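# Rotate the object in the left palm to match goal images

## Task

The object starts resting loosely on the left hand, palm up. Reorient it inside that hand until its orientation relative to the hand matches both goal pictures. Only the left hand may touch it; the hand includes its wrist camera, the camera's post and the arm's last link. The right arm and right hand must never touch the left hand. The task fails if the object contacts anything else or leaves the hand. It also fails if either arm or wrist moves, or if the left palm stops facing up at any point. To finish, the object must rest still for a moment on the palm or fingers, clear of the wrist, camera and post. No left-hand motor may read "moving" or "overload" or be building toward a shutdown; a motor that was already off at the first reading is exempt. Then declare completion. The hand is then opened automatically, and the required orientation must still hold on the open hand. Resting on the open hand is the only support that counts; anything held in place only by the fingers does not.

## Robot and tools

Robot: two arms in a physics simulator, left_arm and right_arm, each ending in a 16-motor four-digit hand (index, middle, ring, thumb). left_arm carries a left hand, right_arm a right hand. In this job only the fingers of the hand holding the object work. Both arms must stay fixed throughout.

Frames. Scene frame: origin on the table top, midway between the nominal arm bases, +z up, +x out over the table, left_arm on the +y side. Reported end_effector_position (metres) and end_effector_quat_wxyz are in this frame. Each hand has a hand point in front of the palm, where thumb tip meets index and middle tips. Its axes: +z runs along the straightened fingers toward the tips, +y points out of the palm face (palm surface at y = -0.062 m), and +x crosses the palm. On the left hand +x points toward the thumb; on the right hand it points away from the thumb. A rigid mast near the wrist on the palm side spans z -0.16 to -0.11 and reaches y = +0.06. On the left hand its x runs from -0.05 to -0.10. Keep the object away from it.

execute_actions(actions, cameras). actions is a list of actions. Each action is a table of 1 to 15 rows, and each row lasts one 1/30 s control step. An action always lasts 15 steps; if it has fewer rows, its last row repeats. Each action takes 0.5 s. Every row holds exactly 48 numbers in [-1, 1], covering both arms in one flat list, in this order:
- left_arm dx, dy, dz, rx, ry, rz
- 16 left-hand motor goals
- left current_limit, left speed
- right_arm dx, dy, dz, rx, ry, rz
- 16 right-hand motor goals
- right current_limit, right speed

Arm numbers. The six arm numbers are an offset, not a pose. They are measured from that arm's Hand target as it stood when the action began, along that target's own axes. Every row of an action refers back to the same starting target, so repeating a nonzero offset in later actions keeps moving the arm. Scale: 1.0 means 0.6 m for dx, dy, dz and 180 degrees for the rotation vector rx, ry, rz. Here all twelve arm numbers must be 0 in every row; zeros simply request the same target again and keep the arm still. The controller also clips each step to within 100 mm and 20 degrees of the measured pose.

Hand numbers. The 16 motor numbers are absolute goal angles, not offsets. Each maps linearly between its hinge's two stops. Order: index_abd, index_mcp, index_pip, index_dip, middle_abd, middle_mcp, middle_pip, middle_dip, ring_abd, ring_mcp, ring_pip, ring_dip, thumb_cmc, thumb_axl, thumb_mcp, thumb_ipl. Moving toward -1:
- _abd swings a finger sideways away from the thumb (straight at 0.00).
- _mcp curls the finger at the knuckle toward the palm (straight at +0.75).
- _pip bends the middle joint (straight at +0.58).
- _dip bends the tip joint (straight at +0.70).
- thumb_cmc brings the thumb from beside the palm round to its front (straight at +0.71).
- thumb_axl rolls the thumb about its length (straight at +0.68).
- thumb_mcp and thumb_ipl bend the thumb (straight at +0.23 and +0.17). With the roll straight they bend it toward +z; with thumb_axl at -0.40 they bend it in the cmc swing direction.

A zero is a real goal, not 'no change'. To leave a hand unchanged, copy back its hand_goal, hand_current_limit and hand_speed.

current_limit scales linearly from 0 mA at -1 to 550 mA at +1, with 11 mA as the floor. It also limits hinge speed, and very low values may leave a finger unable to lift. speed sets how fast set-points travel: (speed+1)/2 of 5.9 rad/s. Both start at +0.4 and -0.6 and persist until changed.

cameras selects which images return: omitted, null or ["all"] returns all; [] returns none. Names: cam_head_left, cam_head_right (896x504), cam_left_wrist, cam_right_wrist (672x504, fisheye). An empty actions list just reports the full state.

Results. Each arm reports Hand target, which later offsets start from; the hand point often rests short of it. Also reported: joint positions, velocities ('within noise' when idle) and torques. Per hand motor, in motor order: hand_goal, hand_measured, hand_current_ma (positive pushes toward -1) and hand_state. hand_state is one of: moving; goal (at rest within 0.02 of goal); blocked (resting further off, still pressing); overload (shut down). Any motor at 495 mA or more accumulates seconds, which drain at the same rate once the current drops. At 5 s it shuts off for 10 s, then snaps back to its goal. To relieve a pressing motor, write a goal close to hand_measured. A MOTOR HOT line appears at 85 °C, and at 100 °C the arm faults and drops.

Other tools. zoom_image(camera, region=[x0,y0,x1,y1]) gives a closer view of a region of at most 504x504 pixels from the latest image. show_instructions() replays the goal pictures. read_manual(section) returns licence text only. finished_scene(scene) ends the scene with its number 1 to 3, which is how you declare done; it cannot be undone.

Timing. Simulation time keeps running while you think, and the robot holds its last command meanwhile.

Avoid: moving either arm or tilting the palm; letting the object roll off, be flung, or touch the right hand, the mast, the camera or its post; jamming fingers hard against the object until motors overload. Occasional brief pushes on the object are injected. Before finishing, let the object settle on the palm with every motor reading goal or resting lightly.

Each tool is called as name([rows], argument=value, ...), one row to a line, values as JSON.

Reference images:

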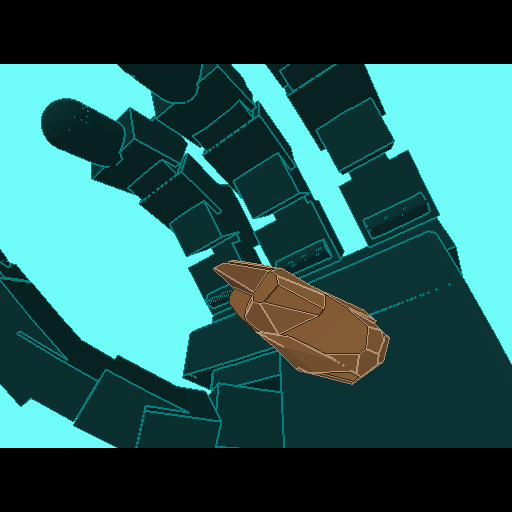

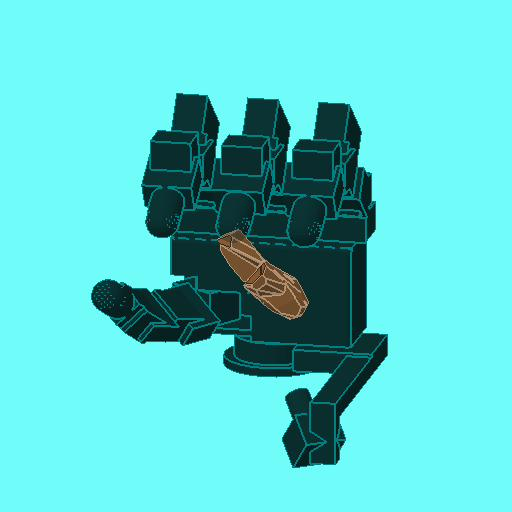

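## Session

execute_actions(actions=[])

show_instructions()

Scene clock: 0.00 s.
left_arm: end_effector_position=(+0.3807, +0.1162, +0.3865) hand_goal=(+0.000, +0.046, -0.008, +0.280, +0.000, +0.046, -0.008, +0.280, +0.000, +0.046, -0.008, +0.280, -0.104, +0.266, +0.032, -0.018) hand_measured=(+0.000, +0.060, -0.006, +0.282, +0.000, +0.064, -0.006, +0.282, +0.000, +0.060, -0.004, +0.282, -0.092, +0.270, +0.034, -0.016) hand_current_ma=(+0, +30, +3, +2, +0, +37, +3, +2, +0, +28, +4, +3, +24, +8, +2, +2) hand_state=(goal, goal, goal, goal, goal, goal, goal, goal, goal, goal, goal, goal, goal, goal, goal, goal) hand_current_limit=0.40 hand_speed=-0.60 end_effector_quat_wxyz=(+0.639, +0.655, +0.286, +0.284) | right_arm: end_effector_position=(+0.3695, -0.7455, +0.5576) hand_goal=(+0.000, +0.754, +0.576, +0.696, +0.000, +0.754, +0.576, +0.696, +0.000, +0.754, +0.576, +0.696, +0.714, +0.678, +0.226, +0.168) hand_measured=(+0.000, +0.754, +0.576, +0.696, +0.000, +0.754, +0.576, +0.696, +0.000, +0.754, +0.576, +0.696, +0.714, +0.678, +0.226, +0.168) hand_current_ma=(+0, +0, +0, +0, +0, +0, +0, +0, +0, +0, +0, +0, +0, +0, +0, +0) hand_state=(goal, goal, goal, goal, goal, goal, goal, goal, goal, goal, goal, goal, goal, goal, goal, goal) hand_current_limit=0.40 hand_speed=-0.60 end_effector_quat_wxyz=(+0.621, +0.649, +0.325, +0.295)
Joint positions: left_arm=[-0.866 1.153 0.61 0.52 -0.083 0.006] | right_arm=[-0.674 1.065 1.041 -0.03 -0.008 -0.021]
Joint velocities: within noise
Joint torques (N m): no reading
Motor temperatures (°C): left_arm=[28 32 30 25 25 24] | right_arm=[28 30 28 28 25 26]
Heat: left arm: hottest shoulder 32 °C; right arm: hottest shoulder 30 °C.
Hand target: left_arm +0.3823, +0.1145, +0.4034; +0.650, +0.644, +0.282, +0.288 | right_arm +0.3665, -0.7430, +0.5811; +0.635, +0.635, +0.319, +0.302
camera_calibration:
cam_left_wrist: T_world_to_cam=[[-0.558506, -0.586018, -0.587072, 0.468218], [-0.246219, 0.792964, -0.557301, 0.16978], [0.792115, -0.166708, -0.587164, 0.0664803], [0, 0, 0, 1]] pos_world=[0.250646, 0.150838, 0.408531]
cam_right_wrist: T_world_to_cam=[[-0.41924, -0.626079, 0.657467, -0.647334], [-0.866315, 0.0592747, -0.495969, 0.603391], [0.271545, -0.777503, -0.567232, -0.234415], [0, 0, 0, 1]] pos_world=[0.314992, -0.623306, 0.591896]

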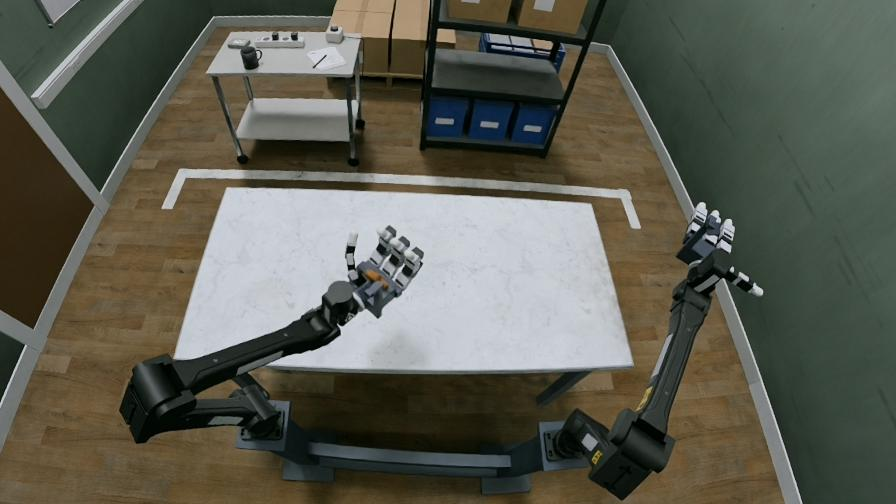

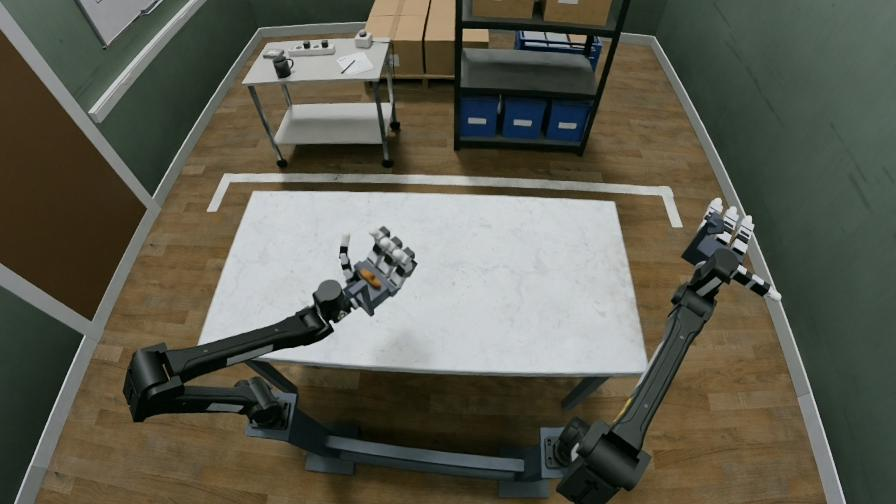

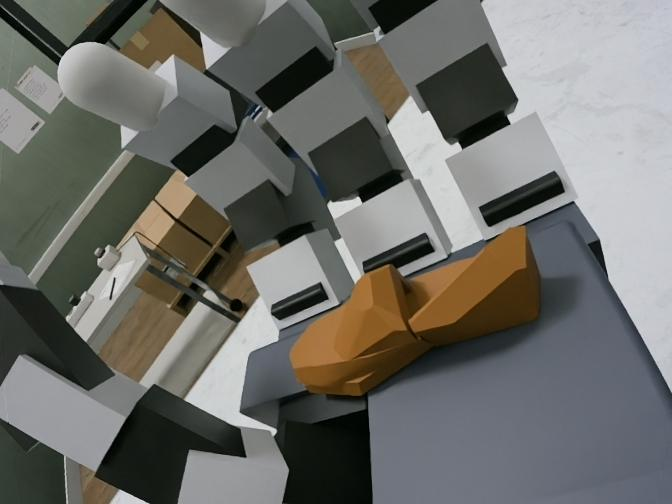

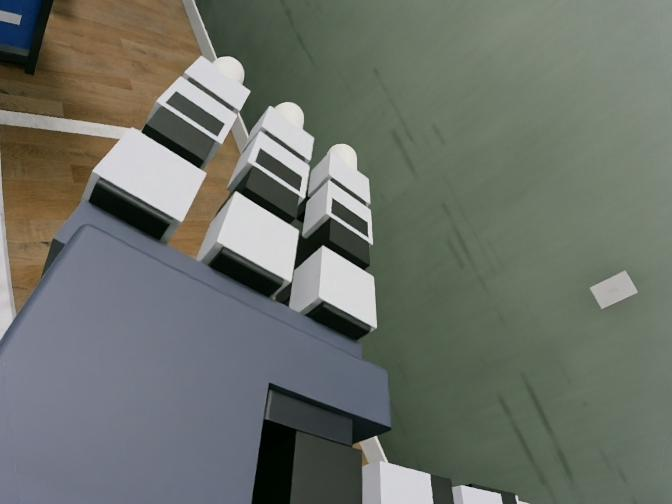

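Reference images for this scene: goal picture from the wrist camera place, goal picture looking into the palm.

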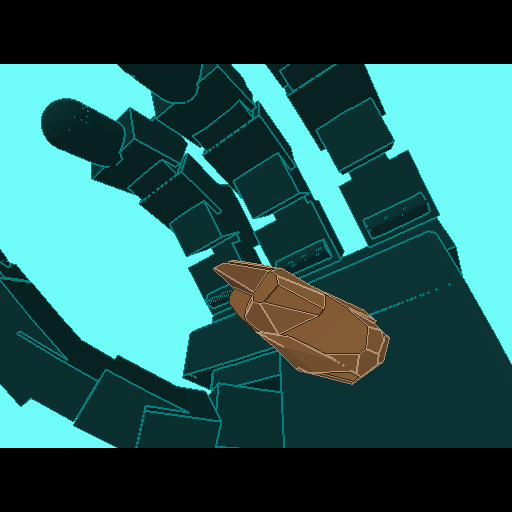

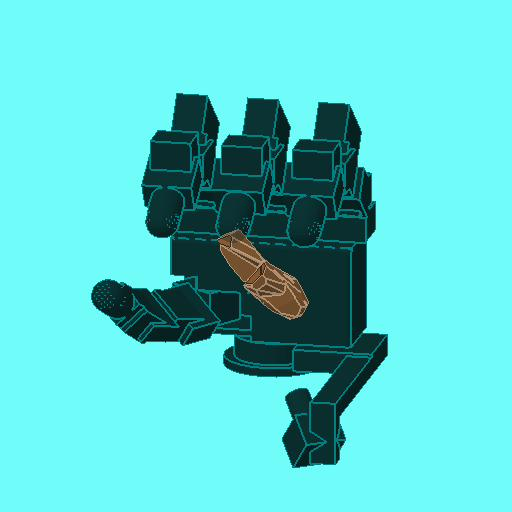

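zoom_image(camera="cam_left_wrist", region=[230, 180, 600, 450])

zoom_image(camera="cam_head_right", region=[320, 210, 440, 320])

zoom_image(camera="cam_head_left", region=[330, 210, 450, 320])

Scaled by 1.362 from the camera's 672x504 image, which has a finer 960x720 frame.

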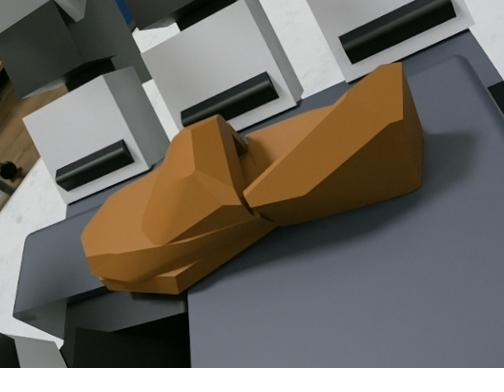

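Scaled by 4.200 from the camera's 896x504 image, which has a finer 1280x720 frame.

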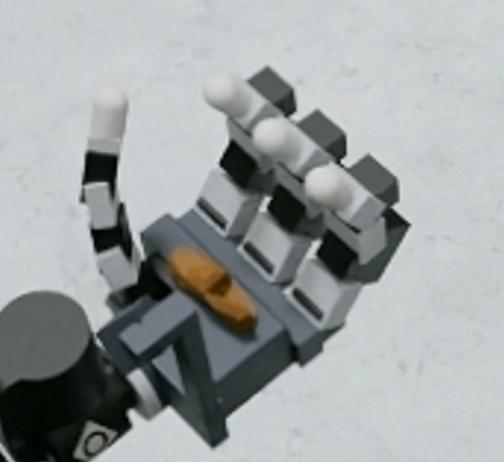

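Scaled by 4.200 from the camera's 896x504 image, which has a finer 1280x720 frame.

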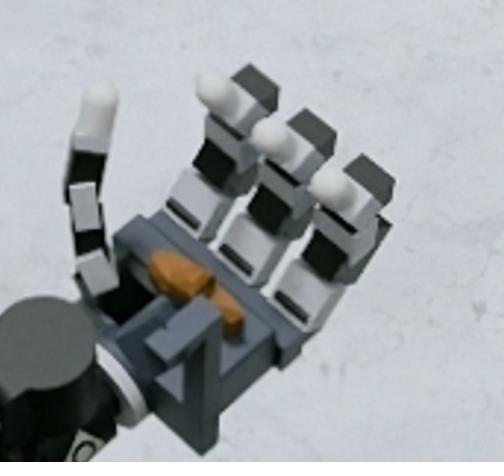

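execute_actions([
  [[0,0,0,0,0,0, 0,0.479,-0.008,0.28, 0,0.046,-0.008,0.28, 0,0.046,-0.008,0.28, -0.104,0.266,0.032,-0.018,0.4,-0.7, 0,0,0,0,0,0, 0,0.754,0.576,0.696,0,0.754,0.576,0.696,0,0.754,0.576,0.696,0.714,0.678,0.226,0.168,0.4,-0.6]],
  [[0,0,0,0,0,0, 0,0.479,-0.956,0.1, 0,0.046,-0.008,0.28, 0,0.046,-0.008,0.28, -0.104,0.266,0.032,-0.018,0.4,-0.7, 0,0,0,0,0,0, 0,0.754,0.576,0.696,0,0.754,0.576,0.696,0,0.754,0.576,0.696,0.714,0.678,0.226,0.168,0.4,-0.6]],
  [[0,0,0,0,0,0, 0,0.479,-0.956,-0.464, 0,0.046,-0.008,0.28, 0,0.046,-0.008,0.28, -0.104,0.266,0.032,-0.018,0.4,-0.7, 0,0,0,0,0,0, 0,0.754,0.576,0.696,0,0.754,0.576,0.696,0,0.754,0.576,0.696,0.714,0.678,0.226,0.168,0.4,-0.6]],
  [[0,0,0,0,0,0, 0,0.479,-0.956,-0.464, 0,0.046,-0.008,0.28, 0,0.046,-0.008,0.28, -0.104,0.266,0.032,-0.018,0.4,-0.7, 0,0,0,0,0,0, 0,0.754,0.576,0.696,0,0.754,0.576,0.696,0,0.754,0.576,0.696,0.714,0.678,0.226,0.168,0.4,-0.6]],
], cameras=["cam_left_wrist","cam_head_right"])

zoom_image(camera="cam_head_right", region=[320, 210, 440, 320])

Scene clock: 37.80 s.
left_arm: end_effector_position=(+0.3807, +0.1162, +0.3865) hand_goal=(+0.000, +0.480, -0.956, -0.464, +0.000, +0.046, -0.008, +0.280, +0.000, +0.046, -0.008, +0.280, -0.104, +0.266, +0.032, -0.018) hand_measured=(+0.000, +0.486, -0.956, -0.462, +0.000, +0.064, -0.006, +0.282, +0.000, +0.060, -0.004, +0.282, -0.092, +0.270, +0.034, -0.016) hand_current_ma=(+0, +11, +1, +2, +0, +37, +3, +2, +0, +28, +4, +3, +24, +8, +2, +2) hand_state=(goal, goal, goal, goal, goal, goal, goal, goal, goal, goal, goal, goal, goal, goal, goal, goal) hand_current_limit=0.40 hand_speed=-0.70 end_effector_quat_wxyz=(+0.639, +0.655, +0.286, +0.284) | right_arm: end_effector_position=(+0.3695, -0.7455, +0.5576) hand_goal=(+0.000, +0.754, +0.576, +0.696, +0.000, +0.754, +0.576, +0.696, +0.000, +0.754, +0.576, +0.696, +0.714, +0.678, +0.226, +0.168) hand_measured=(+0.000, +0.762, +0.576, +0.696, +0.000, +0.762, +0.576, +0.696, +0.000, +0.762, +0.576, +0.696, +0.724, +0.678, +0.226, +0.168) hand_current_ma=(+0, +12, +0, +0, +0, +12, +0, +0, +0, +11, +0, +0, +14, -1, +0, +0) hand_state=(goal, goal, goal, goal, goal, goal, goal, goal, goal, goal, goal, goal, goal, goal, goal, goal) hand_current_limit=0.40 hand_speed=-0.60 end_effector_quat_wxyz=(+0.621, +0.649, +0.325, +0.295)
Joint positions: left_arm=[-0.866 1.153 0.61 0.52 -0.083 0.006] | right_arm=[-0.674 1.065 1.041 -0.03 -0.008 -0.021]
Joint torques (N m): left_arm=[-0.03 -6.77 10.5 3.73 -0.02 0.07] | right_arm=[-0.21 -7.53 15.25 3.52 0.18 -0.04]
Motor temperatures (°C): left_arm=[28 33 37 25 25 24] | right_arm=[28 31 33 29 25 26]
Heat: left arm: hottest elbow 37 °C; right arm: hottest elbow 33 °C.
Hand target: left_arm +0.3823, +0.1145, +0.4034; +0.650, +0.644, +0.282, +0.288 | right_arm +0.3665, -0.7430, +0.5811; +0.635, +0.635, +0.319, +0.302
Off the commanded pose: left_arm 0.017 m, 2 deg | right_arm 0.024 m, 2 deg.
camera_calibration:
cam_left_wrist: T_world_to_cam=[[-0.558506, -0.586018, -0.587072, 0.468218], [-0.246219, 0.792964, -0.557301, 0.16978], [0.792115, -0.166708, -0.587164, 0.0664803], [0, 0, 0, 1]]
Images, in order: cam_head_right, cam_left_wrist.

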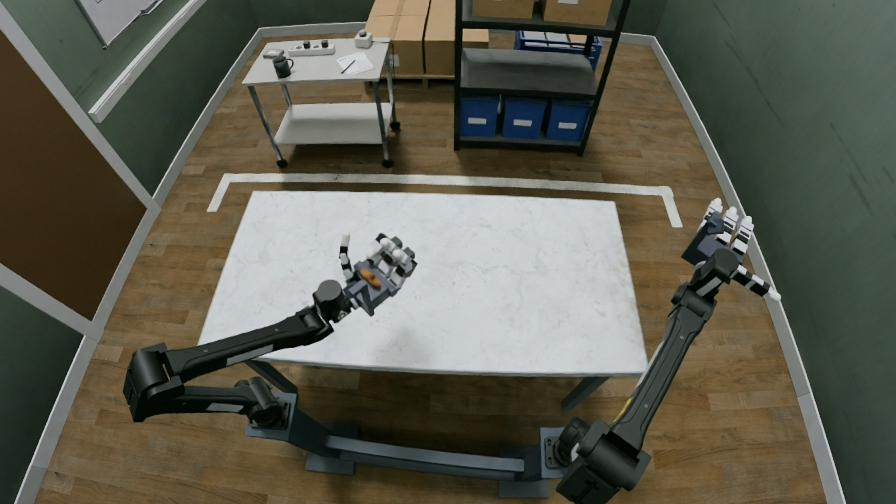

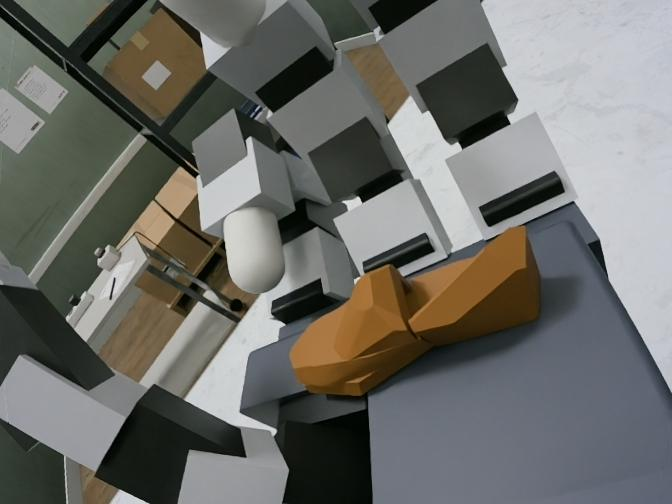

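Scaled by 4.200 from the camera's 896x504 image, which has a finer 1280x720 frame.

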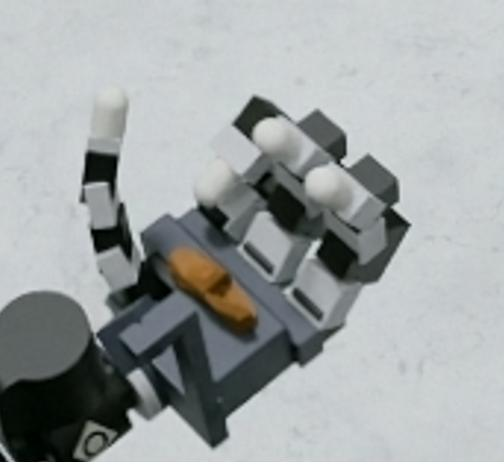

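execute_actions([
  [[0,0,0,0,0,0, 0.4,0.479,-0.956,-0.464, 0,0.046,-0.008,0.28, 0,0.046,-0.008,0.28, -0.104,0.266,0.032,-0.018,0.4,-0.8, 0,0,0,0,0,0, 0,0.754,0.576,0.696,0,0.754,0.576,0.696,0,0.754,0.576,0.696,0.714,0.678,0.226,0.168,0.4,-0.6]],
  [[0,0,0,0,0,0, 0.4,0.274,-0.956,-0.464, 0,0.046,-0.008,0.28, 0,0.046,-0.008,0.28, -0.104,0.266,0.032,-0.018,0.4,-0.8, 0,0,0,0,0,0, 0,0.754,0.576,0.696,0,0.754,0.576,0.696,0,0.754,0.576,0.696,0.714,0.678,0.226,0.168,0.4,-0.6]],
], cameras=["cam_left_wrist"])

Scene clock: 48.37 s.
left_arm: end_effector_position=(+0.3807, +0.1162, +0.3865) hand_goal=(+0.400, +0.274, -0.956, -0.464, +0.000, +0.046, -0.008, +0.280, +0.000, +0.046, -0.008, +0.280, -0.104, +0.266, +0.032, -0.018) hand_measured=(+0.398, +0.288, -0.956, -0.462, +0.000, +0.064, -0.006, +0.282, +0.000, +0.060, -0.004, +0.282, -0.092, +0.270, +0.034, -0.016) hand_current_ma=(-2, +27, +0, +2, +0, +37, +3, +2, +0, +28, +4, +3, +24, +8, +2, +2) hand_state=(goal, goal, goal, goal, goal, goal, goal, goal, goal, goal, goal, goal, goal, goal, goal, goal) hand_current_limit=0.40 hand_speed=-0.80 end_effector_quat_wxyz=(+0.639, +0.655, +0.286, +0.284) | right_arm: end_effector_position=(+0.3695, -0.7455, +0.5576) hand_goal=(+0.000, +0.754, +0.576, +0.696, +0.000, +0.754, +0.576, +0.696, +0.000, +0.754, +0.576, +0.696, +0.714, +0.678, +0.226, +0.168) hand_measured=(+0.000, +0.762, +0.576, +0.696, +0.000, +0.762, +0.576, +0.696, +0.000, +0.762, +0.576, +0.696, +0.724, +0.678, +0.226, +0.168) hand_current_ma=(+0, +12, +0, +0, +0, +12, +0, +0, +0, +12, +0, +0, +14, -1, +0, +0) hand_state=(goal, goal, goal, goal, goal, goal, goal, goal, goal, goal, goal, goal, goal, goal, goal, goal) hand_current_limit=0.40 hand_speed=-0.60 end_effector_quat_wxyz=(+0.621, +0.649, +0.325, +0.295)
Joint positions: left_arm=[-0.866 1.153 0.61 0.52 -0.083 0.006] | right_arm=[-0.674 1.065 1.041 -0.03 -0.008 -0.021]
Joint torques (N m): left_arm=[-0.03 -6.77 10.47 3.74 -0.03 0.07] | right_arm=[-0.15 -7.65 15.23 3.55 0.19 -0.04]
Hand target: left_arm +0.3823, +0.1145, +0.4034; +0.650, +0.644, +0.282, +0.288 | right_arm +0.3665, -0.7430, +0.5811; +0.635, +0.635, +0.319, +0.302
Off the commanded pose: left_arm 0.017 m, 2 deg | right_arm 0.024 m, 2 deg.
camera_calibration:
cam_left_wrist: T_world_to_cam=[[-0.558506, -0.586018, -0.587072, 0.468218], [-0.246219, 0.792964, -0.557301, 0.16978], [0.792115, -0.166708, -0.587164, 0.0664803], [0, 0, 0, 1]]
Images, in order: cam_left_wrist.

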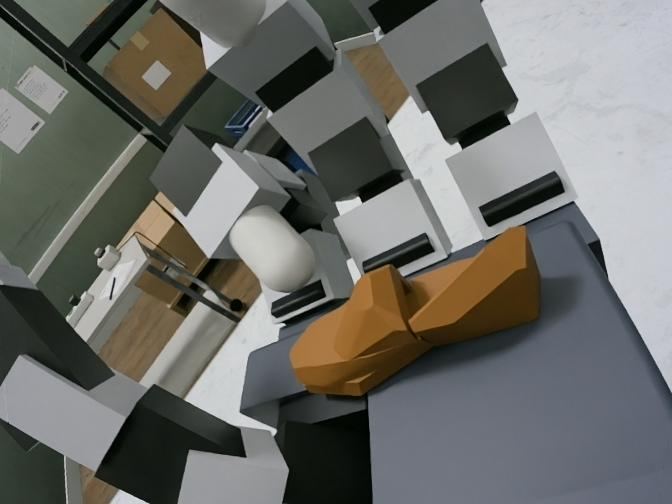

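execute_actions([
  [[0,0,0,0,0,0, 0.45,0.16,-0.93,-0.4, 0,0.046,-0.008,0.28, 0,0.046,-0.008,0.28, -0.104,0.266,0.032,-0.018,0.4,-0.85, 0,0,0,0,0,0, 0,0.754,0.576,0.696,0,0.754,0.576,0.696,0,0.754,0.576,0.696,0.714,0.678,0.226,0.168,0.4,-0.6]],
  [[0,0,0,0,0,0, 0.5,0.04,-0.9,-0.33, 0,0.046,-0.008,0.28, 0,0.046,-0.008,0.28, -0.104,0.266,0.032,-0.018,0.4,-0.85, 0,0,0,0,0,0, 0,0.754,0.576,0.696,0,0.754,0.576,0.696,0,0.754,0.576,0.696,0.714,0.678,0.226,0.168,0.4,-0.6]],
  [[0,0,0,0,0,0, 0.55,-0.068,-0.883,-0.261, 0,0.046,-0.008,0.28, 0,0.046,-0.008,0.28, -0.104,0.266,0.032,-0.018,0.4,-0.85, 0,0,0,0,0,0, 0,0.754,0.576,0.696,0,0.754,0.576,0.696,0,0.754,0.576,0.696,0.714,0.678,0.226,0.168,0.4,-0.6]],
], cameras=["cam_left_wrist"])

Scene clock: 56.20 s.
left_arm: end_effector_position=(+0.3807, +0.1162, +0.3865) hand_goal=(+0.550, -0.068, -0.882, -0.260, +0.000, +0.046, -0.008, +0.280, +0.000, +0.046, -0.008, +0.280, -0.104, +0.266, +0.032, -0.018) hand_measured=(+0.548, -0.060, -0.888, -0.264, +0.000, +0.064, -0.006, +0.282, +0.000, +0.060, -0.004, +0.282, -0.092, +0.270, +0.034, -0.016) hand_current_ma=(-2, +14, -10, -4, +0, +37, +3, +2, +0, +28, +4, +3, +24, +8, +2, +2) hand_state=(goal, goal, goal, goal, goal, goal, goal, goal, goal, goal, goal, goal, goal, goal, goal, goal) hand_current_limit=0.40 hand_speed=-0.85 end_effector_quat_wxyz=(+0.639, +0.655, +0.286, +0.284) | right_arm: end_effector_position=(+0.3695, -0.7455, +0.5576) hand_goal=(+0.000, +0.754, +0.576, +0.696, +0.000, +0.754, +0.576, +0.696, +0.000, +0.754, +0.576, +0.696, +0.714, +0.678, +0.226, +0.168) hand_measured=(+0.000, +0.762, +0.576, +0.696, +0.000, +0.762, +0.576, +0.696, +0.000, +0.762, +0.576, +0.696, +0.724, +0.678, +0.226, +0.168) hand_current_ma=(+0, +12, +0, +0, +0, +12, +0, +0, +0, +12, +0, +0, +14, -1, +0, +0) hand_state=(goal, goal, goal, goal, goal, goal, goal, goal, goal, goal, goal, goal, goal, goal, goal, goal) hand_current_limit=0.40 hand_speed=-0.60 end_effector_quat_wxyz=(+0.621, +0.649, +0.325, +0.295)
Joint positions: left_arm=[-0.866 1.153 0.61 0.52 -0.083 0.006] | right_arm=[-0.674 1.065 1.041 -0.03 -0.008 -0.021]
Joint torques (N m): left_arm=[-0.03 -6.71 10.44 3.69 -0.01 0.07] | right_arm=[-0.21 -7.53 15.25 3.54 0.19 -0.04]
Hand target: left_arm +0.3823, +0.1145, +0.4034; +0.650, +0.644, +0.282, +0.288 | right_arm +0.3665, -0.7430, +0.5811; +0.635, +0.635, +0.319, +0.302
Off the commanded pose: left_arm 0.017 m, 2 deg | right_arm 0.024 m, 2 deg.
camera_calibration:
cam_left_wrist: T_world_to_cam=[[-0.558506, -0.586018, -0.587072, 0.468218], [-0.246219, 0.792964, -0.557301, 0.16978], [0.792115, -0.166708, -0.587164, 0.0664803], [0, 0, 0, 1]]
Images, in order: cam_left_wrist.

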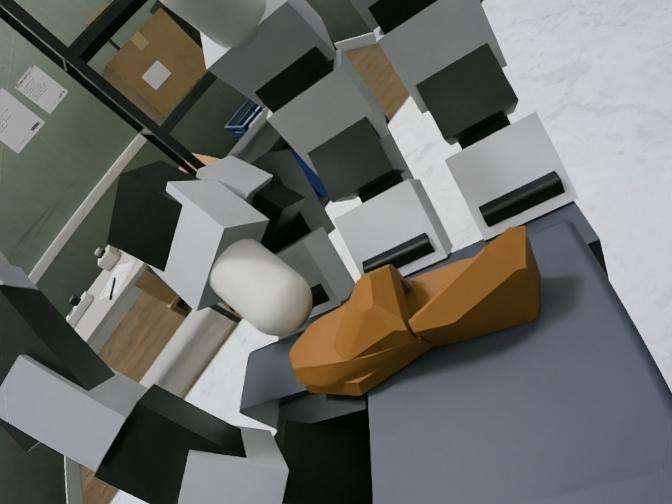

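execute_actions([
  [[0,0,0,0,0,0, 0.68,-0.137,-0.846,-0.23, 0,0.046,-0.008,0.28, 0,0.046,-0.008,0.28, -0.104,0.266,0.032,-0.018,0.4,-0.85, 0,0,0,0,0,0, 0,0.754,0.576,0.696,0,0.754,0.576,0.696,0,0.754,0.576,0.696,0.714,0.678,0.226,0.168,0.4,-0.6]],
  [[0,0,0,0,0,0, 0.8,-0.205,-0.81,-0.2, 0,0.046,-0.008,0.28, 0,0.046,-0.008,0.28, -0.104,0.266,0.032,-0.018,0.4,-0.85, 0,0,0,0,0,0, 0,0.754,0.576,0.696,0,0.754,0.576,0.696,0,0.754,0.576,0.696,0.714,0.678,0.226,0.168,0.4,-0.6]],
], cameras=["cam_left_wrist"])

Scene clock: 61.47 s.
left_arm: end_effector_position=(+0.3807, +0.1162, +0.3865) hand_goal=(+0.800, -0.204, -0.810, -0.200, +0.000, +0.046, -0.008, +0.280, +0.000, +0.046, -0.008, +0.280, -0.104, +0.266, +0.032, -0.018) hand_measured=(+0.798, -0.198, -0.816, -0.202, +0.000, +0.064, -0.006, +0.282, +0.000, +0.060, -0.004, +0.282, -0.092, +0.270, +0.034, -0.016) hand_current_ma=(-2, +8, -7, -3, +0, +37, +3, +2, +0, +28, +4, +3, +24, +8, +2, +2) hand_state=(goal, goal, goal, goal, goal, goal, goal, goal, goal, goal, goal, goal, goal, goal, goal, goal) hand_current_limit=0.40 hand_speed=-0.85 end_effector_quat_wxyz=(+0.639, +0.655, +0.286, +0.284) | right_arm: end_effector_position=(+0.3695, -0.7455, +0.5576) hand_goal=(+0.000, +0.754, +0.576, +0.696, +0.000, +0.754, +0.576, +0.696, +0.000, +0.754, +0.576, +0.696, +0.714, +0.678, +0.226, +0.168) hand_measured=(+0.000, +0.762, +0.576, +0.696, +0.000, +0.762, +0.576, +0.696, +0.000, +0.762, +0.576, +0.696, +0.724, +0.678, +0.226, +0.168) hand_current_ma=(+0, +12, +0, +0, +0, +12, +0, +0, +0, +12, +0, +0, +14, -1, +0, +0) hand_state=(goal, goal, goal, goal, goal, goal, goal, goal, goal, goal, goal, goal, goal, goal, goal, goal) hand_current_limit=0.40 hand_speed=-0.60 end_effector_quat_wxyz=(+0.621, +0.649, +0.325, +0.295)
Joint positions: left_arm=[-0.866 1.153 0.61 0.52 -0.083 0.006] | right_arm=[-0.674 1.065 1.041 -0.03 -0.008 -0.021]
Joint torques (N m): left_arm=[-0.03 -6.71 10.45 3.71 -0.02 0.07] | right_arm=[-0.26 -7.65 15.25 3.54 0.19 -0.04]
Hand target: left_arm +0.3823, +0.1145, +0.4034; +0.650, +0.644, +0.282, +0.288 | right_arm +0.3665, -0.7430, +0.5811; +0.635, +0.635, +0.319, +0.302
Off the commanded pose: left_arm 0.017 m, 2 deg | right_arm 0.024 m, 2 deg.
camera_calibration:
cam_left_wrist: T_world_to_cam=[[-0.558506, -0.586018, -0.587072, 0.468218], [-0.246219, 0.792964, -0.557301, 0.16978], [0.792115, -0.166708, -0.587164, 0.0664803], [0, 0, 0, 1]]
Images, in order: cam_left_wrist.

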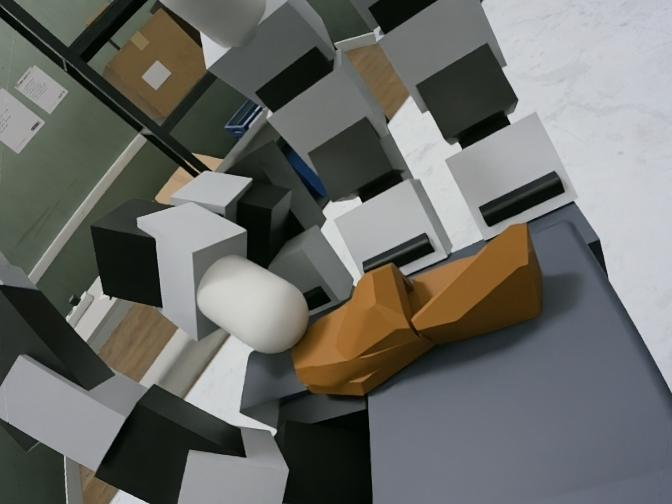

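execute_actions([
  [[0,0,0,0,0,0, 0.55,0.04,-0.883,-0.261, 0,0.46,-0.008,0.28, 0,0.046,-0.008,0.28, -0.104,0.266,0.032,-0.018,0.4,-0.75, 0,0,0,0,0,0, 0,0.754,0.576,0.696,0,0.754,0.576,0.696,0,0.754,0.576,0.696,0.714,0.678,0.226,0.168,0.4,-0.6]],
  [[0,0,0,0,0,0, 0.3,0.4,-0.883,-0.261, 0,0.479,-0.956,0.1, 0,0.046,-0.008,0.28, -0.104,0.266,0.032,-0.018,0.4,-0.75, 0,0,0,0,0,0, 0,0.754,0.576,0.696,0,0.754,0.576,0.696,0,0.754,0.576,0.696,0.714,0.678,0.226,0.168,0.4,-0.6]],
  [[0,0,0,0,0,0, 0,0.4,0,0.28, 0,0.55,-0.956,-0.3, 0,0.046,-0.008,0.28, -0.104,0.266,0.032,-0.018,0.4,-0.7, 0,0,0,0,0,0, 0,0.754,0.576,0.696,0,0.754,0.576,0.696,0,0.754,0.576,0.696,0.714,0.678,0.226,0.168,0.4,-0.6]],
  [[0,0,0,0,0,0, 0,0.046,0,0.28, -0.55,0.55,-0.956,-0.464, 0,0.046,-0.008,0.28, -0.104,0.266,0.032,-0.018,0.4,-0.8, 0,0,0,0,0,0, 0,0.754,0.576,0.696,0,0.754,0.576,0.696,0,0.754,0.576,0.696,0.714,0.678,0.226,0.168,0.4,-0.6]],
], cameras=["cam_left_wrist"])

Scene clock: 74.33 s.
left_arm: end_effector_position=(+0.3807, +0.1162, +0.3865) hand_goal=(+0.000, +0.046, +0.000, +0.280, -0.550, +0.550, -0.956, -0.464, +0.000, +0.046, -0.008, +0.280, -0.104, +0.266, +0.032, -0.018) hand_measured=(+0.002, +0.060, -0.002, +0.276, -0.548, +0.558, -0.954, -0.462, +0.000, +0.060, -0.004, +0.282, -0.092, +0.270, +0.034, -0.016) hand_current_ma=(+2, +29, -2, -4, +3, +12, +1, +2, +0, +28, +4, +3, +24, +8, +2, +2) hand_state=(goal, goal, goal, goal, goal, goal, goal, goal, goal, goal, goal, goal, goal, goal, goal, goal) hand_current_limit=0.40 hand_speed=-0.80 end_effector_quat_wxyz=(+0.639, +0.655, +0.286, +0.284) | right_arm: end_effector_position=(+0.3695, -0.7455, +0.5576) hand_goal=(+0.000, +0.754, +0.576, +0.696, +0.000, +0.754, +0.576, +0.696, +0.000, +0.754, +0.576, +0.696, +0.714, +0.678, +0.226, +0.168) hand_measured=(+0.000, +0.762, +0.576, +0.696, +0.000, +0.762, +0.576, +0.696, +0.000, +0.762, +0.576, +0.696, +0.724, +0.678, +0.226, +0.168) hand_current_ma=(+0, +12, +0, +0, +0, +12, +0, +0, +0, +12, +0, +0, +14, -1, +0, +0) hand_state=(goal, goal, goal, goal, goal, goal, goal, goal, goal, goal, goal, goal, goal, goal, goal, goal) hand_current_limit=0.40 hand_speed=-0.60 end_effector_quat_wxyz=(+0.621, +0.649, +0.325, +0.295)
Joint positions: left_arm=[-0.866 1.153 0.61 0.52 -0.083 0.006] | right_arm=[-0.674 1.065 1.041 -0.03 -0.008 -0.021]
Joint torques (N m): left_arm=[0.03 -6.77 10.48 3.74 -0.02 0.07] | right_arm=[-0.15 -7.53 15.27 3.55 0.19 -0.04]
Hand target: left_arm +0.3823, +0.1145, +0.4034; +0.650, +0.644, +0.282, +0.288 | right_arm +0.3665, -0.7430, +0.5811; +0.635, +0.635, +0.319, +0.302
Off the commanded pose: left_arm 0.017 m, 2 deg | right_arm 0.024 m, 2 deg.
camera_calibration:
cam_left_wrist: T_world_to_cam=[[-0.558506, -0.586018, -0.587072, 0.468218], [-0.246219, 0.792964, -0.557301, 0.16978], [0.792115, -0.166708, -0.587164, 0.0664803], [0, 0, 0, 1]]
Images, in order: cam_left_wrist.

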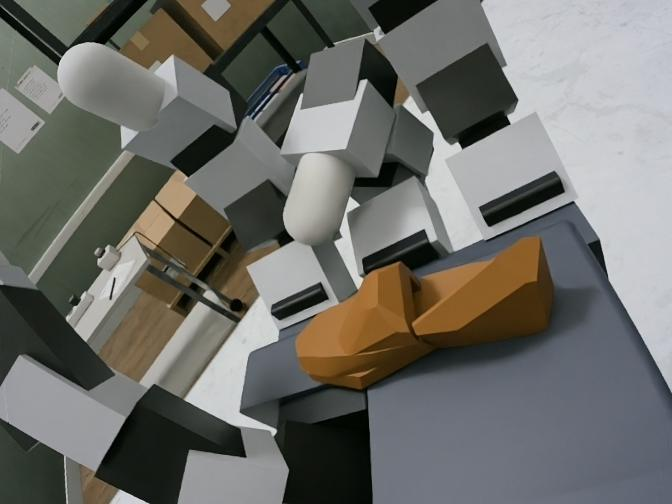

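execute_actions([
  [[0,0,0,0,0,0, 0,0.046,-0.008,0.28, -0.55,0.274,-0.956,-0.464, 0,0.046,-0.008,0.28, -0.104,0.266,0.032,-0.018,0.4,-0.8, 0,0,0,0,0,0, 0,0.754,0.576,0.696,0,0.754,0.576,0.696,0,0.754,0.576,0.696,0.714,0.678,0.226,0.168,0.4,-0.6]],
  [[0,0,0,0,0,0, 0,0.046,-0.008,0.28, -0.55,0.16,-0.93,-0.4, 0,0.046,-0.008,0.28, -0.104,0.266,0.032,-0.018,0.4,-0.85, 0,0,0,0,0,0, 0,0.754,0.576,0.696,0,0.754,0.576,0.696,0,0.754,0.576,0.696,0.714,0.678,0.226,0.168,0.4,-0.6]],
  [[0,0,0,0,0,0, 0,0.046,-0.008,0.28, -0.55,0.04,-0.9,-0.33, 0,0.046,-0.008,0.28, -0.104,0.266,0.032,-0.018,0.4,-0.85, 0,0,0,0,0,0, 0,0.754,0.576,0.696,0,0.754,0.576,0.696,0,0.754,0.576,0.696,0.714,0.678,0.226,0.168,0.4,-0.6]],
], cameras=["cam_left_wrist"])

Scene clock: 81.13 s.
left_arm: end_effector_position=(+0.3807, +0.1162, +0.3865) hand_goal=(+0.000, +0.046, -0.008, +0.280, -0.550, +0.040, -0.900, -0.330, +0.000, +0.046, -0.008, +0.280, -0.104, +0.266, +0.032, -0.018) hand_measured=(+0.002, +0.060, -0.006, +0.276, -0.548, +0.052, -0.906, -0.334, +0.000, +0.060, -0.004, +0.282, -0.092, +0.270, +0.034, -0.016) hand_current_ma=(+2, +29, +3, -4, +2, +22, -9, -4, +0, +28, +4, +3, +24, +8, +2, +2) hand_state=(goal, goal, goal, goal, goal, goal, goal, goal, goal, goal, goal, goal, goal, goal, goal, goal) hand_current_limit=0.40 hand_speed=-0.85 end_effector_quat_wxyz=(+0.639, +0.655, +0.286, +0.284) | right_arm: end_effector_position=(+0.3695, -0.7455, +0.5576) hand_goal=(+0.000, +0.754, +0.576, +0.696, +0.000, +0.754, +0.576, +0.696, +0.000, +0.754, +0.576, +0.696, +0.714, +0.678, +0.226, +0.168) hand_measured=(+0.000, +0.762, +0.576, +0.696, +0.000, +0.762, +0.576, +0.696, +0.000, +0.762, +0.576, +0.696, +0.724, +0.678, +0.226, +0.168) hand_current_ma=(+0, +12, +0, +0, +0, +12, +0, +0, +0, +12, +0, +0, +14, -1, +0, +0) hand_state=(goal, goal, goal, goal, goal, goal, goal, goal, goal, goal, goal, goal, goal, goal, goal, goal) hand_current_limit=0.40 hand_speed=-0.60 end_effector_quat_wxyz=(+0.621, +0.649, +0.325, +0.295)
Joint positions: left_arm=[-0.866 1.153 0.61 0.52 -0.083 0.006] | right_arm=[-0.674 1.065 1.041 -0.03 -0.008 -0.021]
Joint torques (N m): left_arm=[0.03 -6.71 10.45 3.71 -0.02 0.08] | right_arm=[-0.21 -7.65 15.27 3.55 0.19 -0.03]
Motor temperatures (°C): left_arm=[28 33 42 26 25 24] | right_arm=[28 31 38 29 25 26]
Heat: left arm: hottest elbow 42 °C; right arm: hottest elbow 38 °C.
Hand target: left_arm +0.3823, +0.1145, +0.4034; +0.650, +0.644, +0.282, +0.288 | right_arm +0.3665, -0.7430, +0.5811; +0.635, +0.635, +0.319, +0.302
Off the commanded pose: left_arm 0.017 m, 2 deg | right_arm 0.024 m, 2 deg.
camera_calibration:
cam_left_wrist: T_world_to_cam=[[-0.558506, -0.586018, -0.587072, 0.468218], [-0.246219, 0.792964, -0.557301, 0.16978], [0.792115, -0.166708, -0.587164, 0.0664803], [0, 0, 0, 1]]
Images, in order: cam_left_wrist.

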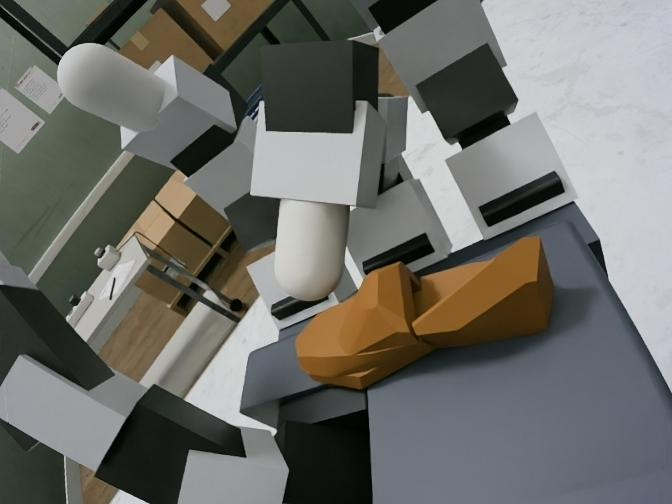

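execute_actions([
  [[0,0,0,0,0,0, 0,0.046,-0.008,0.28, -0.5,-0.068,-0.883,-0.261, 0,0.046,-0.008,0.28, -0.104,0.266,0.032,-0.018,0.4,-0.85, 0,0,0,0,0,0, 0,0.754,0.576,0.696,0,0.754,0.576,0.696,0,0.754,0.576,0.696,0.714,0.678,0.226,0.168,0.4,-0.6]],
  [[0,0,0,0,0,0, 0,0.046,-0.008,0.28, -0.5,-0.137,-0.846,-0.23, 0,0.046,-0.008,0.28, -0.104,0.266,0.032,-0.018,0.4,-0.85, 0,0,0,0,0,0, 0,0.754,0.576,0.696,0,0.754,0.576,0.696,0,0.754,0.576,0.696,0.714,0.678,0.226,0.168,0.4,-0.6]],
  [[0,0,0,0,0,0, 0,0.046,-0.008,0.28, -0.5,-0.205,-0.81,-0.2, 0,0.046,-0.008,0.28, -0.104,0.266,0.032,-0.018,0.4,-0.85, 0,0,0,0,0,0, 0,0.754,0.576,0.696,0,0.754,0.576,0.696,0,0.754,0.576,0.696,0.714,0.678,0.226,0.168,0.4,-0.6]],
], cameras=["cam_left_wrist"])

Scene clock: 85.67 s.
left_arm: end_effector_position=(+0.3807, +0.1162, +0.3865) hand_goal=(+0.000, +0.046, -0.008, +0.280, -0.500, -0.204, -0.810, -0.200, +0.000, +0.046, -0.008, +0.280, -0.104, +0.266, +0.032, -0.018) hand_measured=(+0.002, +0.060, -0.006, +0.276, -0.504, -0.190, -0.812, -0.202, +0.000, +0.060, -0.004, +0.282, -0.092, +0.270, +0.034, -0.016) hand_current_ma=(+2, +29, +3, -4, -4, +30, -1, -2, +0, +28, +4, +3, +24, +8, +2, +2) hand_state=(goal, goal, goal, goal, goal, goal, goal, goal, goal, goal, goal, goal, goal, goal, goal, goal) hand_current_limit=0.40 hand_speed=-0.85 end_effector_quat_wxyz=(+0.639, +0.655, +0.286, +0.284) | right_arm: end_effector_position=(+0.3695, -0.7455, +0.5576) hand_goal=(+0.000, +0.754, +0.576, +0.696, +0.000, +0.754, +0.576, +0.696, +0.000, +0.754, +0.576, +0.696, +0.714, +0.678, +0.226, +0.168) hand_measured=(+0.000, +0.762, +0.576, +0.696, +0.000, +0.762, +0.576, +0.696, +0.000, +0.762, +0.576, +0.696, +0.724, +0.678, +0.226, +0.168) hand_current_ma=(+0, +12, +0, +0, +0, +12, +0, +0, +0, +12, +0, +0, +14, -1, +0, +0) hand_state=(goal, goal, goal, goal, goal, goal, goal, goal, goal, goal, goal, goal, goal, goal, goal, goal) hand_current_limit=0.40 hand_speed=-0.60 end_effector_quat_wxyz=(+0.621, +0.649, +0.325, +0.295)
Joint positions: left_arm=[-0.866 1.153 0.61 0.52 -0.083 0.006] | right_arm=[-0.674 1.065 1.041 -0.03 -0.008 -0.021]
Joint torques (N m): left_arm=[0.03 -6.65 10.45 3.71 -0.01 0.07] | right_arm=[-0.15 -7.59 15.23 3.54 0.18 -0.04]
Hand target: left_arm +0.3823, +0.1145, +0.4034; +0.650, +0.644, +0.282, +0.288 | right_arm +0.3665, -0.7430, +0.5811; +0.635, +0.635, +0.319, +0.302
Off the commanded pose: left_arm 0.017 m, 2 deg | right_arm 0.024 m, 2 deg.
camera_calibration:
cam_left_wrist: T_world_to_cam=[[-0.558506, -0.586018, -0.587072, 0.468218], [-0.246219, 0.792964, -0.557301, 0.16978], [0.792115, -0.166708, -0.587164, 0.0664803], [0, 0, 0, 1]]
Images, in order: cam_left_wrist.

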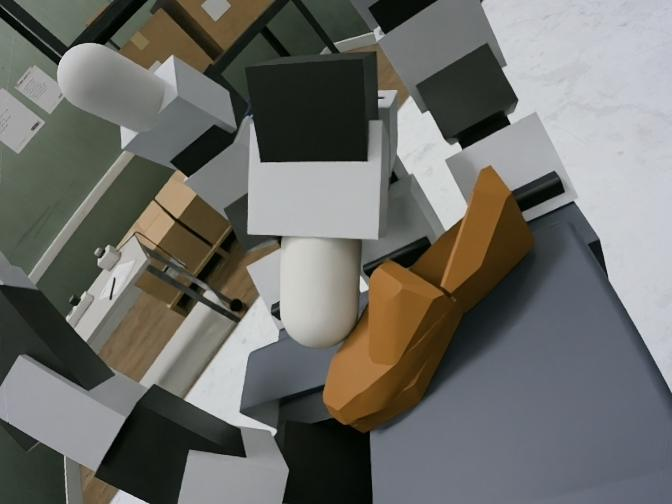

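execute_actions([
  [[0,0,0,0,0,0, 0,0.046,-0.008,0.28, -0.42,-0.27,-0.775,-0.165, 0,0.046,-0.008,0.28, -0.104,0.266,0.032,-0.018,0.4,-0.85, 0,0,0,0,0,0, 0,0.754,0.576,0.696,0,0.754,0.576,0.696,0,0.754,0.576,0.696,0.714,0.678,0.226,0.168,0.4,-0.6]],
  [[0,0,0,0,0,0, 0,0.046,-0.008,0.28, -0.35,-0.342,-0.737,-0.13, 0,0.046,-0.008,0.28, -0.104,0.266,0.032,-0.018,0.4,-0.85, 0,0,0,0,0,0, 0,0.754,0.576,0.696,0,0.754,0.576,0.696,0,0.754,0.576,0.696,0.714,0.678,0.226,0.168,0.4,-0.6]],
  [[0,0,0,0,0,0, 0,0.046,-0.008,0.28, -0.2,-0.445,-0.664,-0.06, 0,0.046,-0.008,0.28, -0.104,0.266,0.032,-0.018,0.4,-0.85, 0,0,0,0,0,0, 0,0.754,0.576,0.696,0,0.754,0.576,0.696,0,0.754,0.576,0.696,0.714,0.678,0.226,0.168,0.4,-0.6]],
], cameras=["cam_left_wrist"])

Scene clock: 92.30 s.
left_arm: end_effector_position=(+0.3807, +0.1162, +0.3865) hand_goal=(+0.000, +0.046, -0.008, +0.280, -0.200, -0.444, -0.664, -0.060, +0.000, +0.046, -0.008, +0.280, -0.104, +0.266, +0.032, -0.018) hand_measured=(+0.002, +0.060, -0.006, +0.276, -0.204, -0.436, -0.666, -0.062, +0.000, +0.060, -0.004, +0.282, -0.092, +0.270, +0.034, -0.016) hand_current_ma=(+2, +29, +3, -4, -3, +13, -2, -2, +0, +28, +4, +3, +24, +8, +2, +2) hand_state=(goal, goal, goal, goal, goal, goal, goal, goal, goal, goal, goal, goal, goal, goal, goal, goal) hand_current_limit=0.40 hand_speed=-0.85 end_effector_quat_wxyz=(+0.639, +0.655, +0.286, +0.284) | right_arm: end_effector_position=(+0.3695, -0.7455, +0.5576) hand_goal=(+0.000, +0.754, +0.576, +0.696, +0.000, +0.754, +0.576, +0.696, +0.000, +0.754, +0.576, +0.696, +0.714, +0.678, +0.226, +0.168) hand_measured=(+0.000, +0.762, +0.576, +0.696, +0.000, +0.762, +0.576, +0.696, +0.000, +0.762, +0.576, +0.696, +0.724, +0.678, +0.226, +0.168) hand_current_ma=(+0, +12, +0, +0, +0, +12, +0, +0, +0, +12, +0, +0, +14, -1, +0, +0) hand_state=(goal, goal, goal, goal, goal, goal, goal, goal, goal, goal, goal, goal, goal, goal, goal, goal) hand_current_limit=0.40 hand_speed=-0.60 end_effector_quat_wxyz=(+0.621, +0.649, +0.325, +0.295)
Joint positions: left_arm=[-0.866 1.153 0.61 0.52 -0.083 0.006] | right_arm=[-0.674 1.065 1.041 -0.03 -0.008 -0.021]
Joint torques (N m): left_arm=[0.03 -6.65 10.44 3.69 -0.02 0.07] | right_arm=[-0.15 -7.53 15.25 3.52 0.18 -0.04]
Hand target: left_arm +0.3823, +0.1145, +0.4034; +0.650, +0.644, +0.282, +0.288 | right_arm +0.3665, -0.7430, +0.5811; +0.635, +0.635, +0.319, +0.302
Off the commanded pose: left_arm 0.017 m, 2 deg | right_arm 0.024 m, 2 deg.
camera_calibration:
cam_left_wrist: T_world_to_cam=[[-0.558506, -0.586018, -0.587072, 0.468218], [-0.246219, 0.792964, -0.557301, 0.16978], [0.792115, -0.166708, -0.587164, 0.0664803], [0, 0, 0, 1]]
Images, in order: cam_left_wrist.

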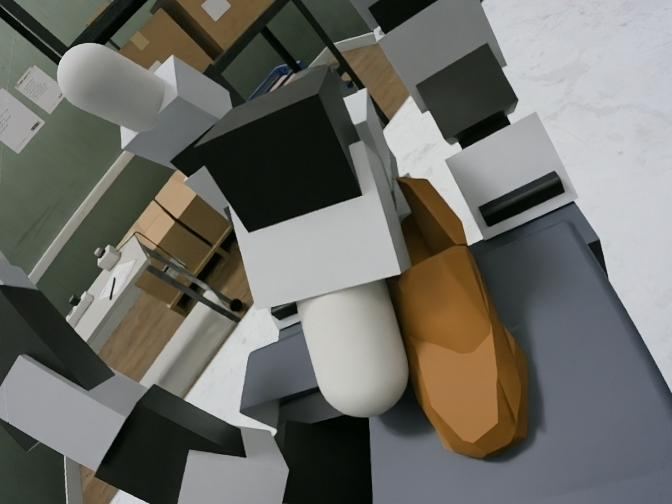

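execute_actions([
  [[0,0,0,0,0,0, 0,0.046,-0.008,0.28, -0.4,-0.342,-0.7,-0.05, 0,0.046,-0.008,0.28, -0.104,0.266,0.032,-0.018,0.4,-0.8, 0,0,0,0,0,0, 0,0.754,0.576,0.696,0,0.754,0.576,0.696,0,0.754,0.576,0.696,0.714,0.678,0.226,0.168,0.4,-0.6]],
  [[0,0,0,0,0,0, 0,0.046,-0.008,0.28, -0.5,-0.068,-0.7,-0.1, 0,0.046,-0.008,0.28, -0.104,-0.4,0.032,-0.018,0.4,-0.7, 0,0,0,0,0,0, 0,0.754,0.576,0.696,0,0.754,0.576,0.696,0,0.754,0.576,0.696,0.714,0.678,0.226,0.168,0.4,-0.6]],
  [[0,0,0,0,0,0, 0,0.046,-0.008,0.28, -0.2,0.046,-0.3,0.28, 0,0.046,-0.008,0.28, -0.104,-0.4,0.032,-0.4,0.4,-0.7, 0,0,0,0,0,0, 0,0.754,0.576,0.696,0,0.754,0.576,0.696,0,0.754,0.576,0.696,0.714,0.678,0.226,0.168,0.4,-0.6]],
  [[0,0,0,0,0,0, 0,0.046,-0.008,0.28, 0,0.046,-0.008,0.28, 0,0.046,-0.008,0.28, 0.1,-0.4,-0.3,-0.6,0.4,-0.75, 0,0,0,0,0,0, 0,0.754,0.576,0.696,0,0.754,0.576,0.696,0,0.754,0.576,0.696,0.714,0.678,0.226,0.168,0.4,-0.6]],
], cameras=["cam_left_wrist"])

Scene clock: 113.83 s.
left_arm: end_effector_position=(+0.3807, +0.1162, +0.3865) hand_goal=(+0.000, +0.046, -0.008, +0.280, +0.000, +0.046, -0.008, +0.280, +0.000, +0.046, -0.008, +0.280, +0.100, -0.400, -0.300, -0.600) hand_measured=(+0.002, +0.060, -0.006, +0.276, -0.002, +0.050, -0.010, +0.276, +0.000, +0.060, -0.004, +0.282, +0.100, -0.396, -0.300, -0.600) hand_current_ma=(+2, +29, +3, -4, -3, +7, -2, -4, +0, +28, +4, +3, +1, +4, +1, +1) hand_state=(goal, goal, goal, goal, goal, goal, goal, goal, goal, goal, goal, goal, goal, goal, goal, goal) hand_current_limit=0.40 hand_speed=-0.75 end_effector_quat_wxyz=(+0.639, +0.655, +0.286, +0.284) | right_arm: end_effector_position=(+0.3695, -0.7455, +0.5576) hand_goal=(+0.000, +0.754, +0.576, +0.696, +0.000, +0.754, +0.576, +0.696, +0.000, +0.754, +0.576, +0.696, +0.714, +0.678, +0.226, +0.168) hand_measured=(+0.000, +0.762, +0.576, +0.696, +0.000, +0.762, +0.576, +0.696, +0.000, +0.762, +0.576, +0.696, +0.724, +0.678, +0.226, +0.168) hand_current_ma=(+0, +12, +0, +0, +0, +12, +0, +0, +0, +12, +0, +0, +14, -1, +0, +0) hand_state=(goal, goal, goal, goal, goal, goal, goal, goal, goal, goal, goal, goal, goal, goal, goal, goal) hand_current_limit=0.40 hand_speed=-0.60 end_effector_quat_wxyz=(+0.621, +0.649, +0.325, +0.295)
Joint positions: left_arm=[-0.866 1.153 0.61 0.52 -0.083 0.006] | right_arm=[-0.674 1.065 1.041 -0.03 -0.008 -0.021]
Joint torques (N m): left_arm=[-0.03 -6.83 10.47 3.71 -0.02 0.05] | right_arm=[-0.15 -7.59 15.24 3.52 0.19 -0.04]
Hand target: left_arm +0.3823, +0.1145, +0.4034; +0.650, +0.644, +0.282, +0.288 | right_arm +0.3665, -0.7430, +0.5811; +0.635, +0.635, +0.319, +0.302
Off the commanded pose: left_arm 0.017 m, 2 deg | right_arm 0.024 m, 2 deg.
camera_calibration:
cam_left_wrist: T_world_to_cam=[[-0.558506, -0.586018, -0.587072, 0.468218], [-0.246219, 0.792964, -0.557301, 0.16978], [0.792115, -0.166708, -0.587164, 0.0664803], [0, 0, 0, 1]]
Images, in order: cam_left_wrist.

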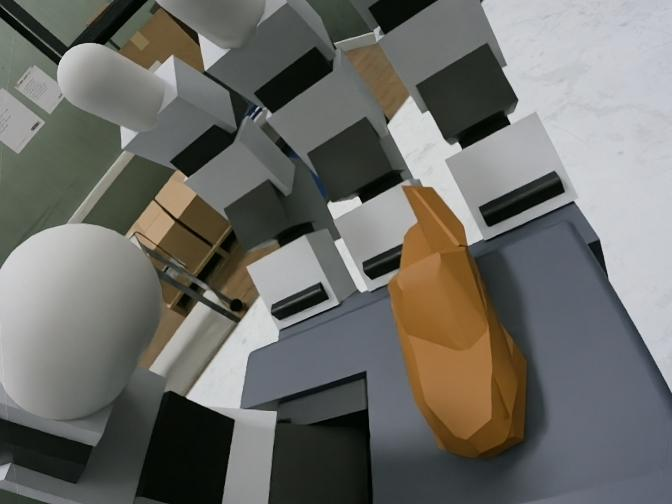

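execute_actions([
  [[0,0,0,0,0,0, 0,0.046,-0.008,0.28, 0,0.046,-0.008,0.28, 0,0.046,-0.008,0.28, 0.1,-0.4,-0.6,-0.805,0.4,-0.75, 0,0,0,0,0,0, 0,0.754,0.576,0.696,0,0.754,0.576,0.696,0,0.754,0.576,0.696,0.714,0.678,0.226,0.168,0.4,-0.6]],
  [[0,0,0,0,0,0, 0,0.046,-0.008,0.28, 0,0.046,-0.008,0.28, 0,0.046,-0.008,0.28, 0.1,-0.4,-0.843,-0.83,0.4,-0.8, 0,0,0,0,0,0, 0,0.754,0.576,0.696,0,0.754,0.576,0.696,0,0.754,0.576,0.696,0.714,0.678,0.226,0.168,0.4,-0.6]],
], cameras=["cam_left_wrist"])

Scene clock: 122.90 s.
left_arm: end_effector_position=(+0.3807, +0.1162, +0.3865) hand_goal=(+0.000, +0.046, -0.008, +0.280, +0.000, +0.046, -0.008, +0.280, +0.000, +0.046, -0.008, +0.280, +0.100, -0.400, -0.842, -0.830) hand_measured=(+0.002, +0.060, -0.006, +0.276, -0.002, +0.050, -0.010, +0.276, +0.000, +0.060, -0.004, +0.282, +0.136, -0.398, -0.682, -0.812) hand_current_ma=(+2, +29, +3, -4, -3, +7, -2, -4, +0, +28, +4, +3, +89, +4, +385, +51) hand_state=(goal, goal, goal, goal, goal, goal, goal, goal, goal, goal, goal, goal, blocked, goal, blocked, goal) hand_current_limit=0.40 hand_speed=-0.80 end_effector_quat_wxyz=(+0.639, +0.655, +0.286, +0.284) | right_arm: end_effector_position=(+0.3695, -0.7455, +0.5576) hand_goal=(+0.000, +0.754, +0.576, +0.696, +0.000, +0.754, +0.576, +0.696, +0.000, +0.754, +0.576, +0.696, +0.714, +0.678, +0.226, +0.168) hand_measured=(+0.000, +0.762, +0.576, +0.696, +0.000, +0.762, +0.576, +0.696, +0.000, +0.762, +0.576, +0.696, +0.724, +0.678, +0.226, +0.168) hand_current_ma=(+0, +12, +0, +0, +0, +12, +0, +0, +0, +12, +0, +0, +14, -1, +0, +0) hand_state=(goal, goal, goal, goal, goal, goal, goal, goal, goal, goal, goal, goal, goal, goal, goal, goal) hand_current_limit=0.40 hand_speed=-0.60 end_effector_quat_wxyz=(+0.621, +0.649, +0.325, +0.295)
Joint positions: left_arm=[-0.866 1.153 0.61 0.52 -0.083 0.006] | right_arm=[-0.674 1.065 1.041 -0.03 -0.008 -0.021]
Joint torques (N m): left_arm=[-0.03 -6.77 10.45 3.7 -0.02 0.03] | right_arm=[-0.26 -7.53 15.24 3.52 0.18 -0.03]
Hand target: left_arm +0.3823, +0.1145, +0.4034; +0.650, +0.644, +0.282, +0.288 | right_arm +0.3665, -0.7430, +0.5811; +0.635, +0.635, +0.319, +0.302
Off the commanded pose: left_arm 0.017 m, 2 deg | right_arm 0.024 m, 2 deg.
camera_calibration:
cam_left_wrist: T_world_to_cam=[[-0.558506, -0.586018, -0.587072, 0.468218], [-0.246219, 0.792964, -0.557301, 0.16978], [0.792115, -0.166708, -0.587164, 0.0664803], [0, 0, 0, 1]]
Images, in order: cam_left_wrist.

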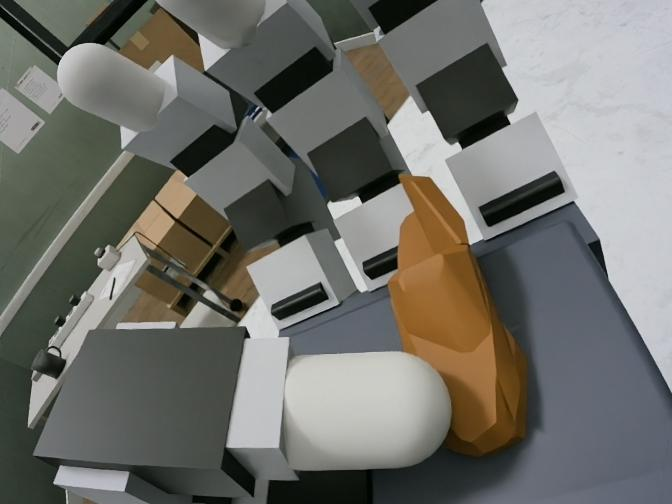

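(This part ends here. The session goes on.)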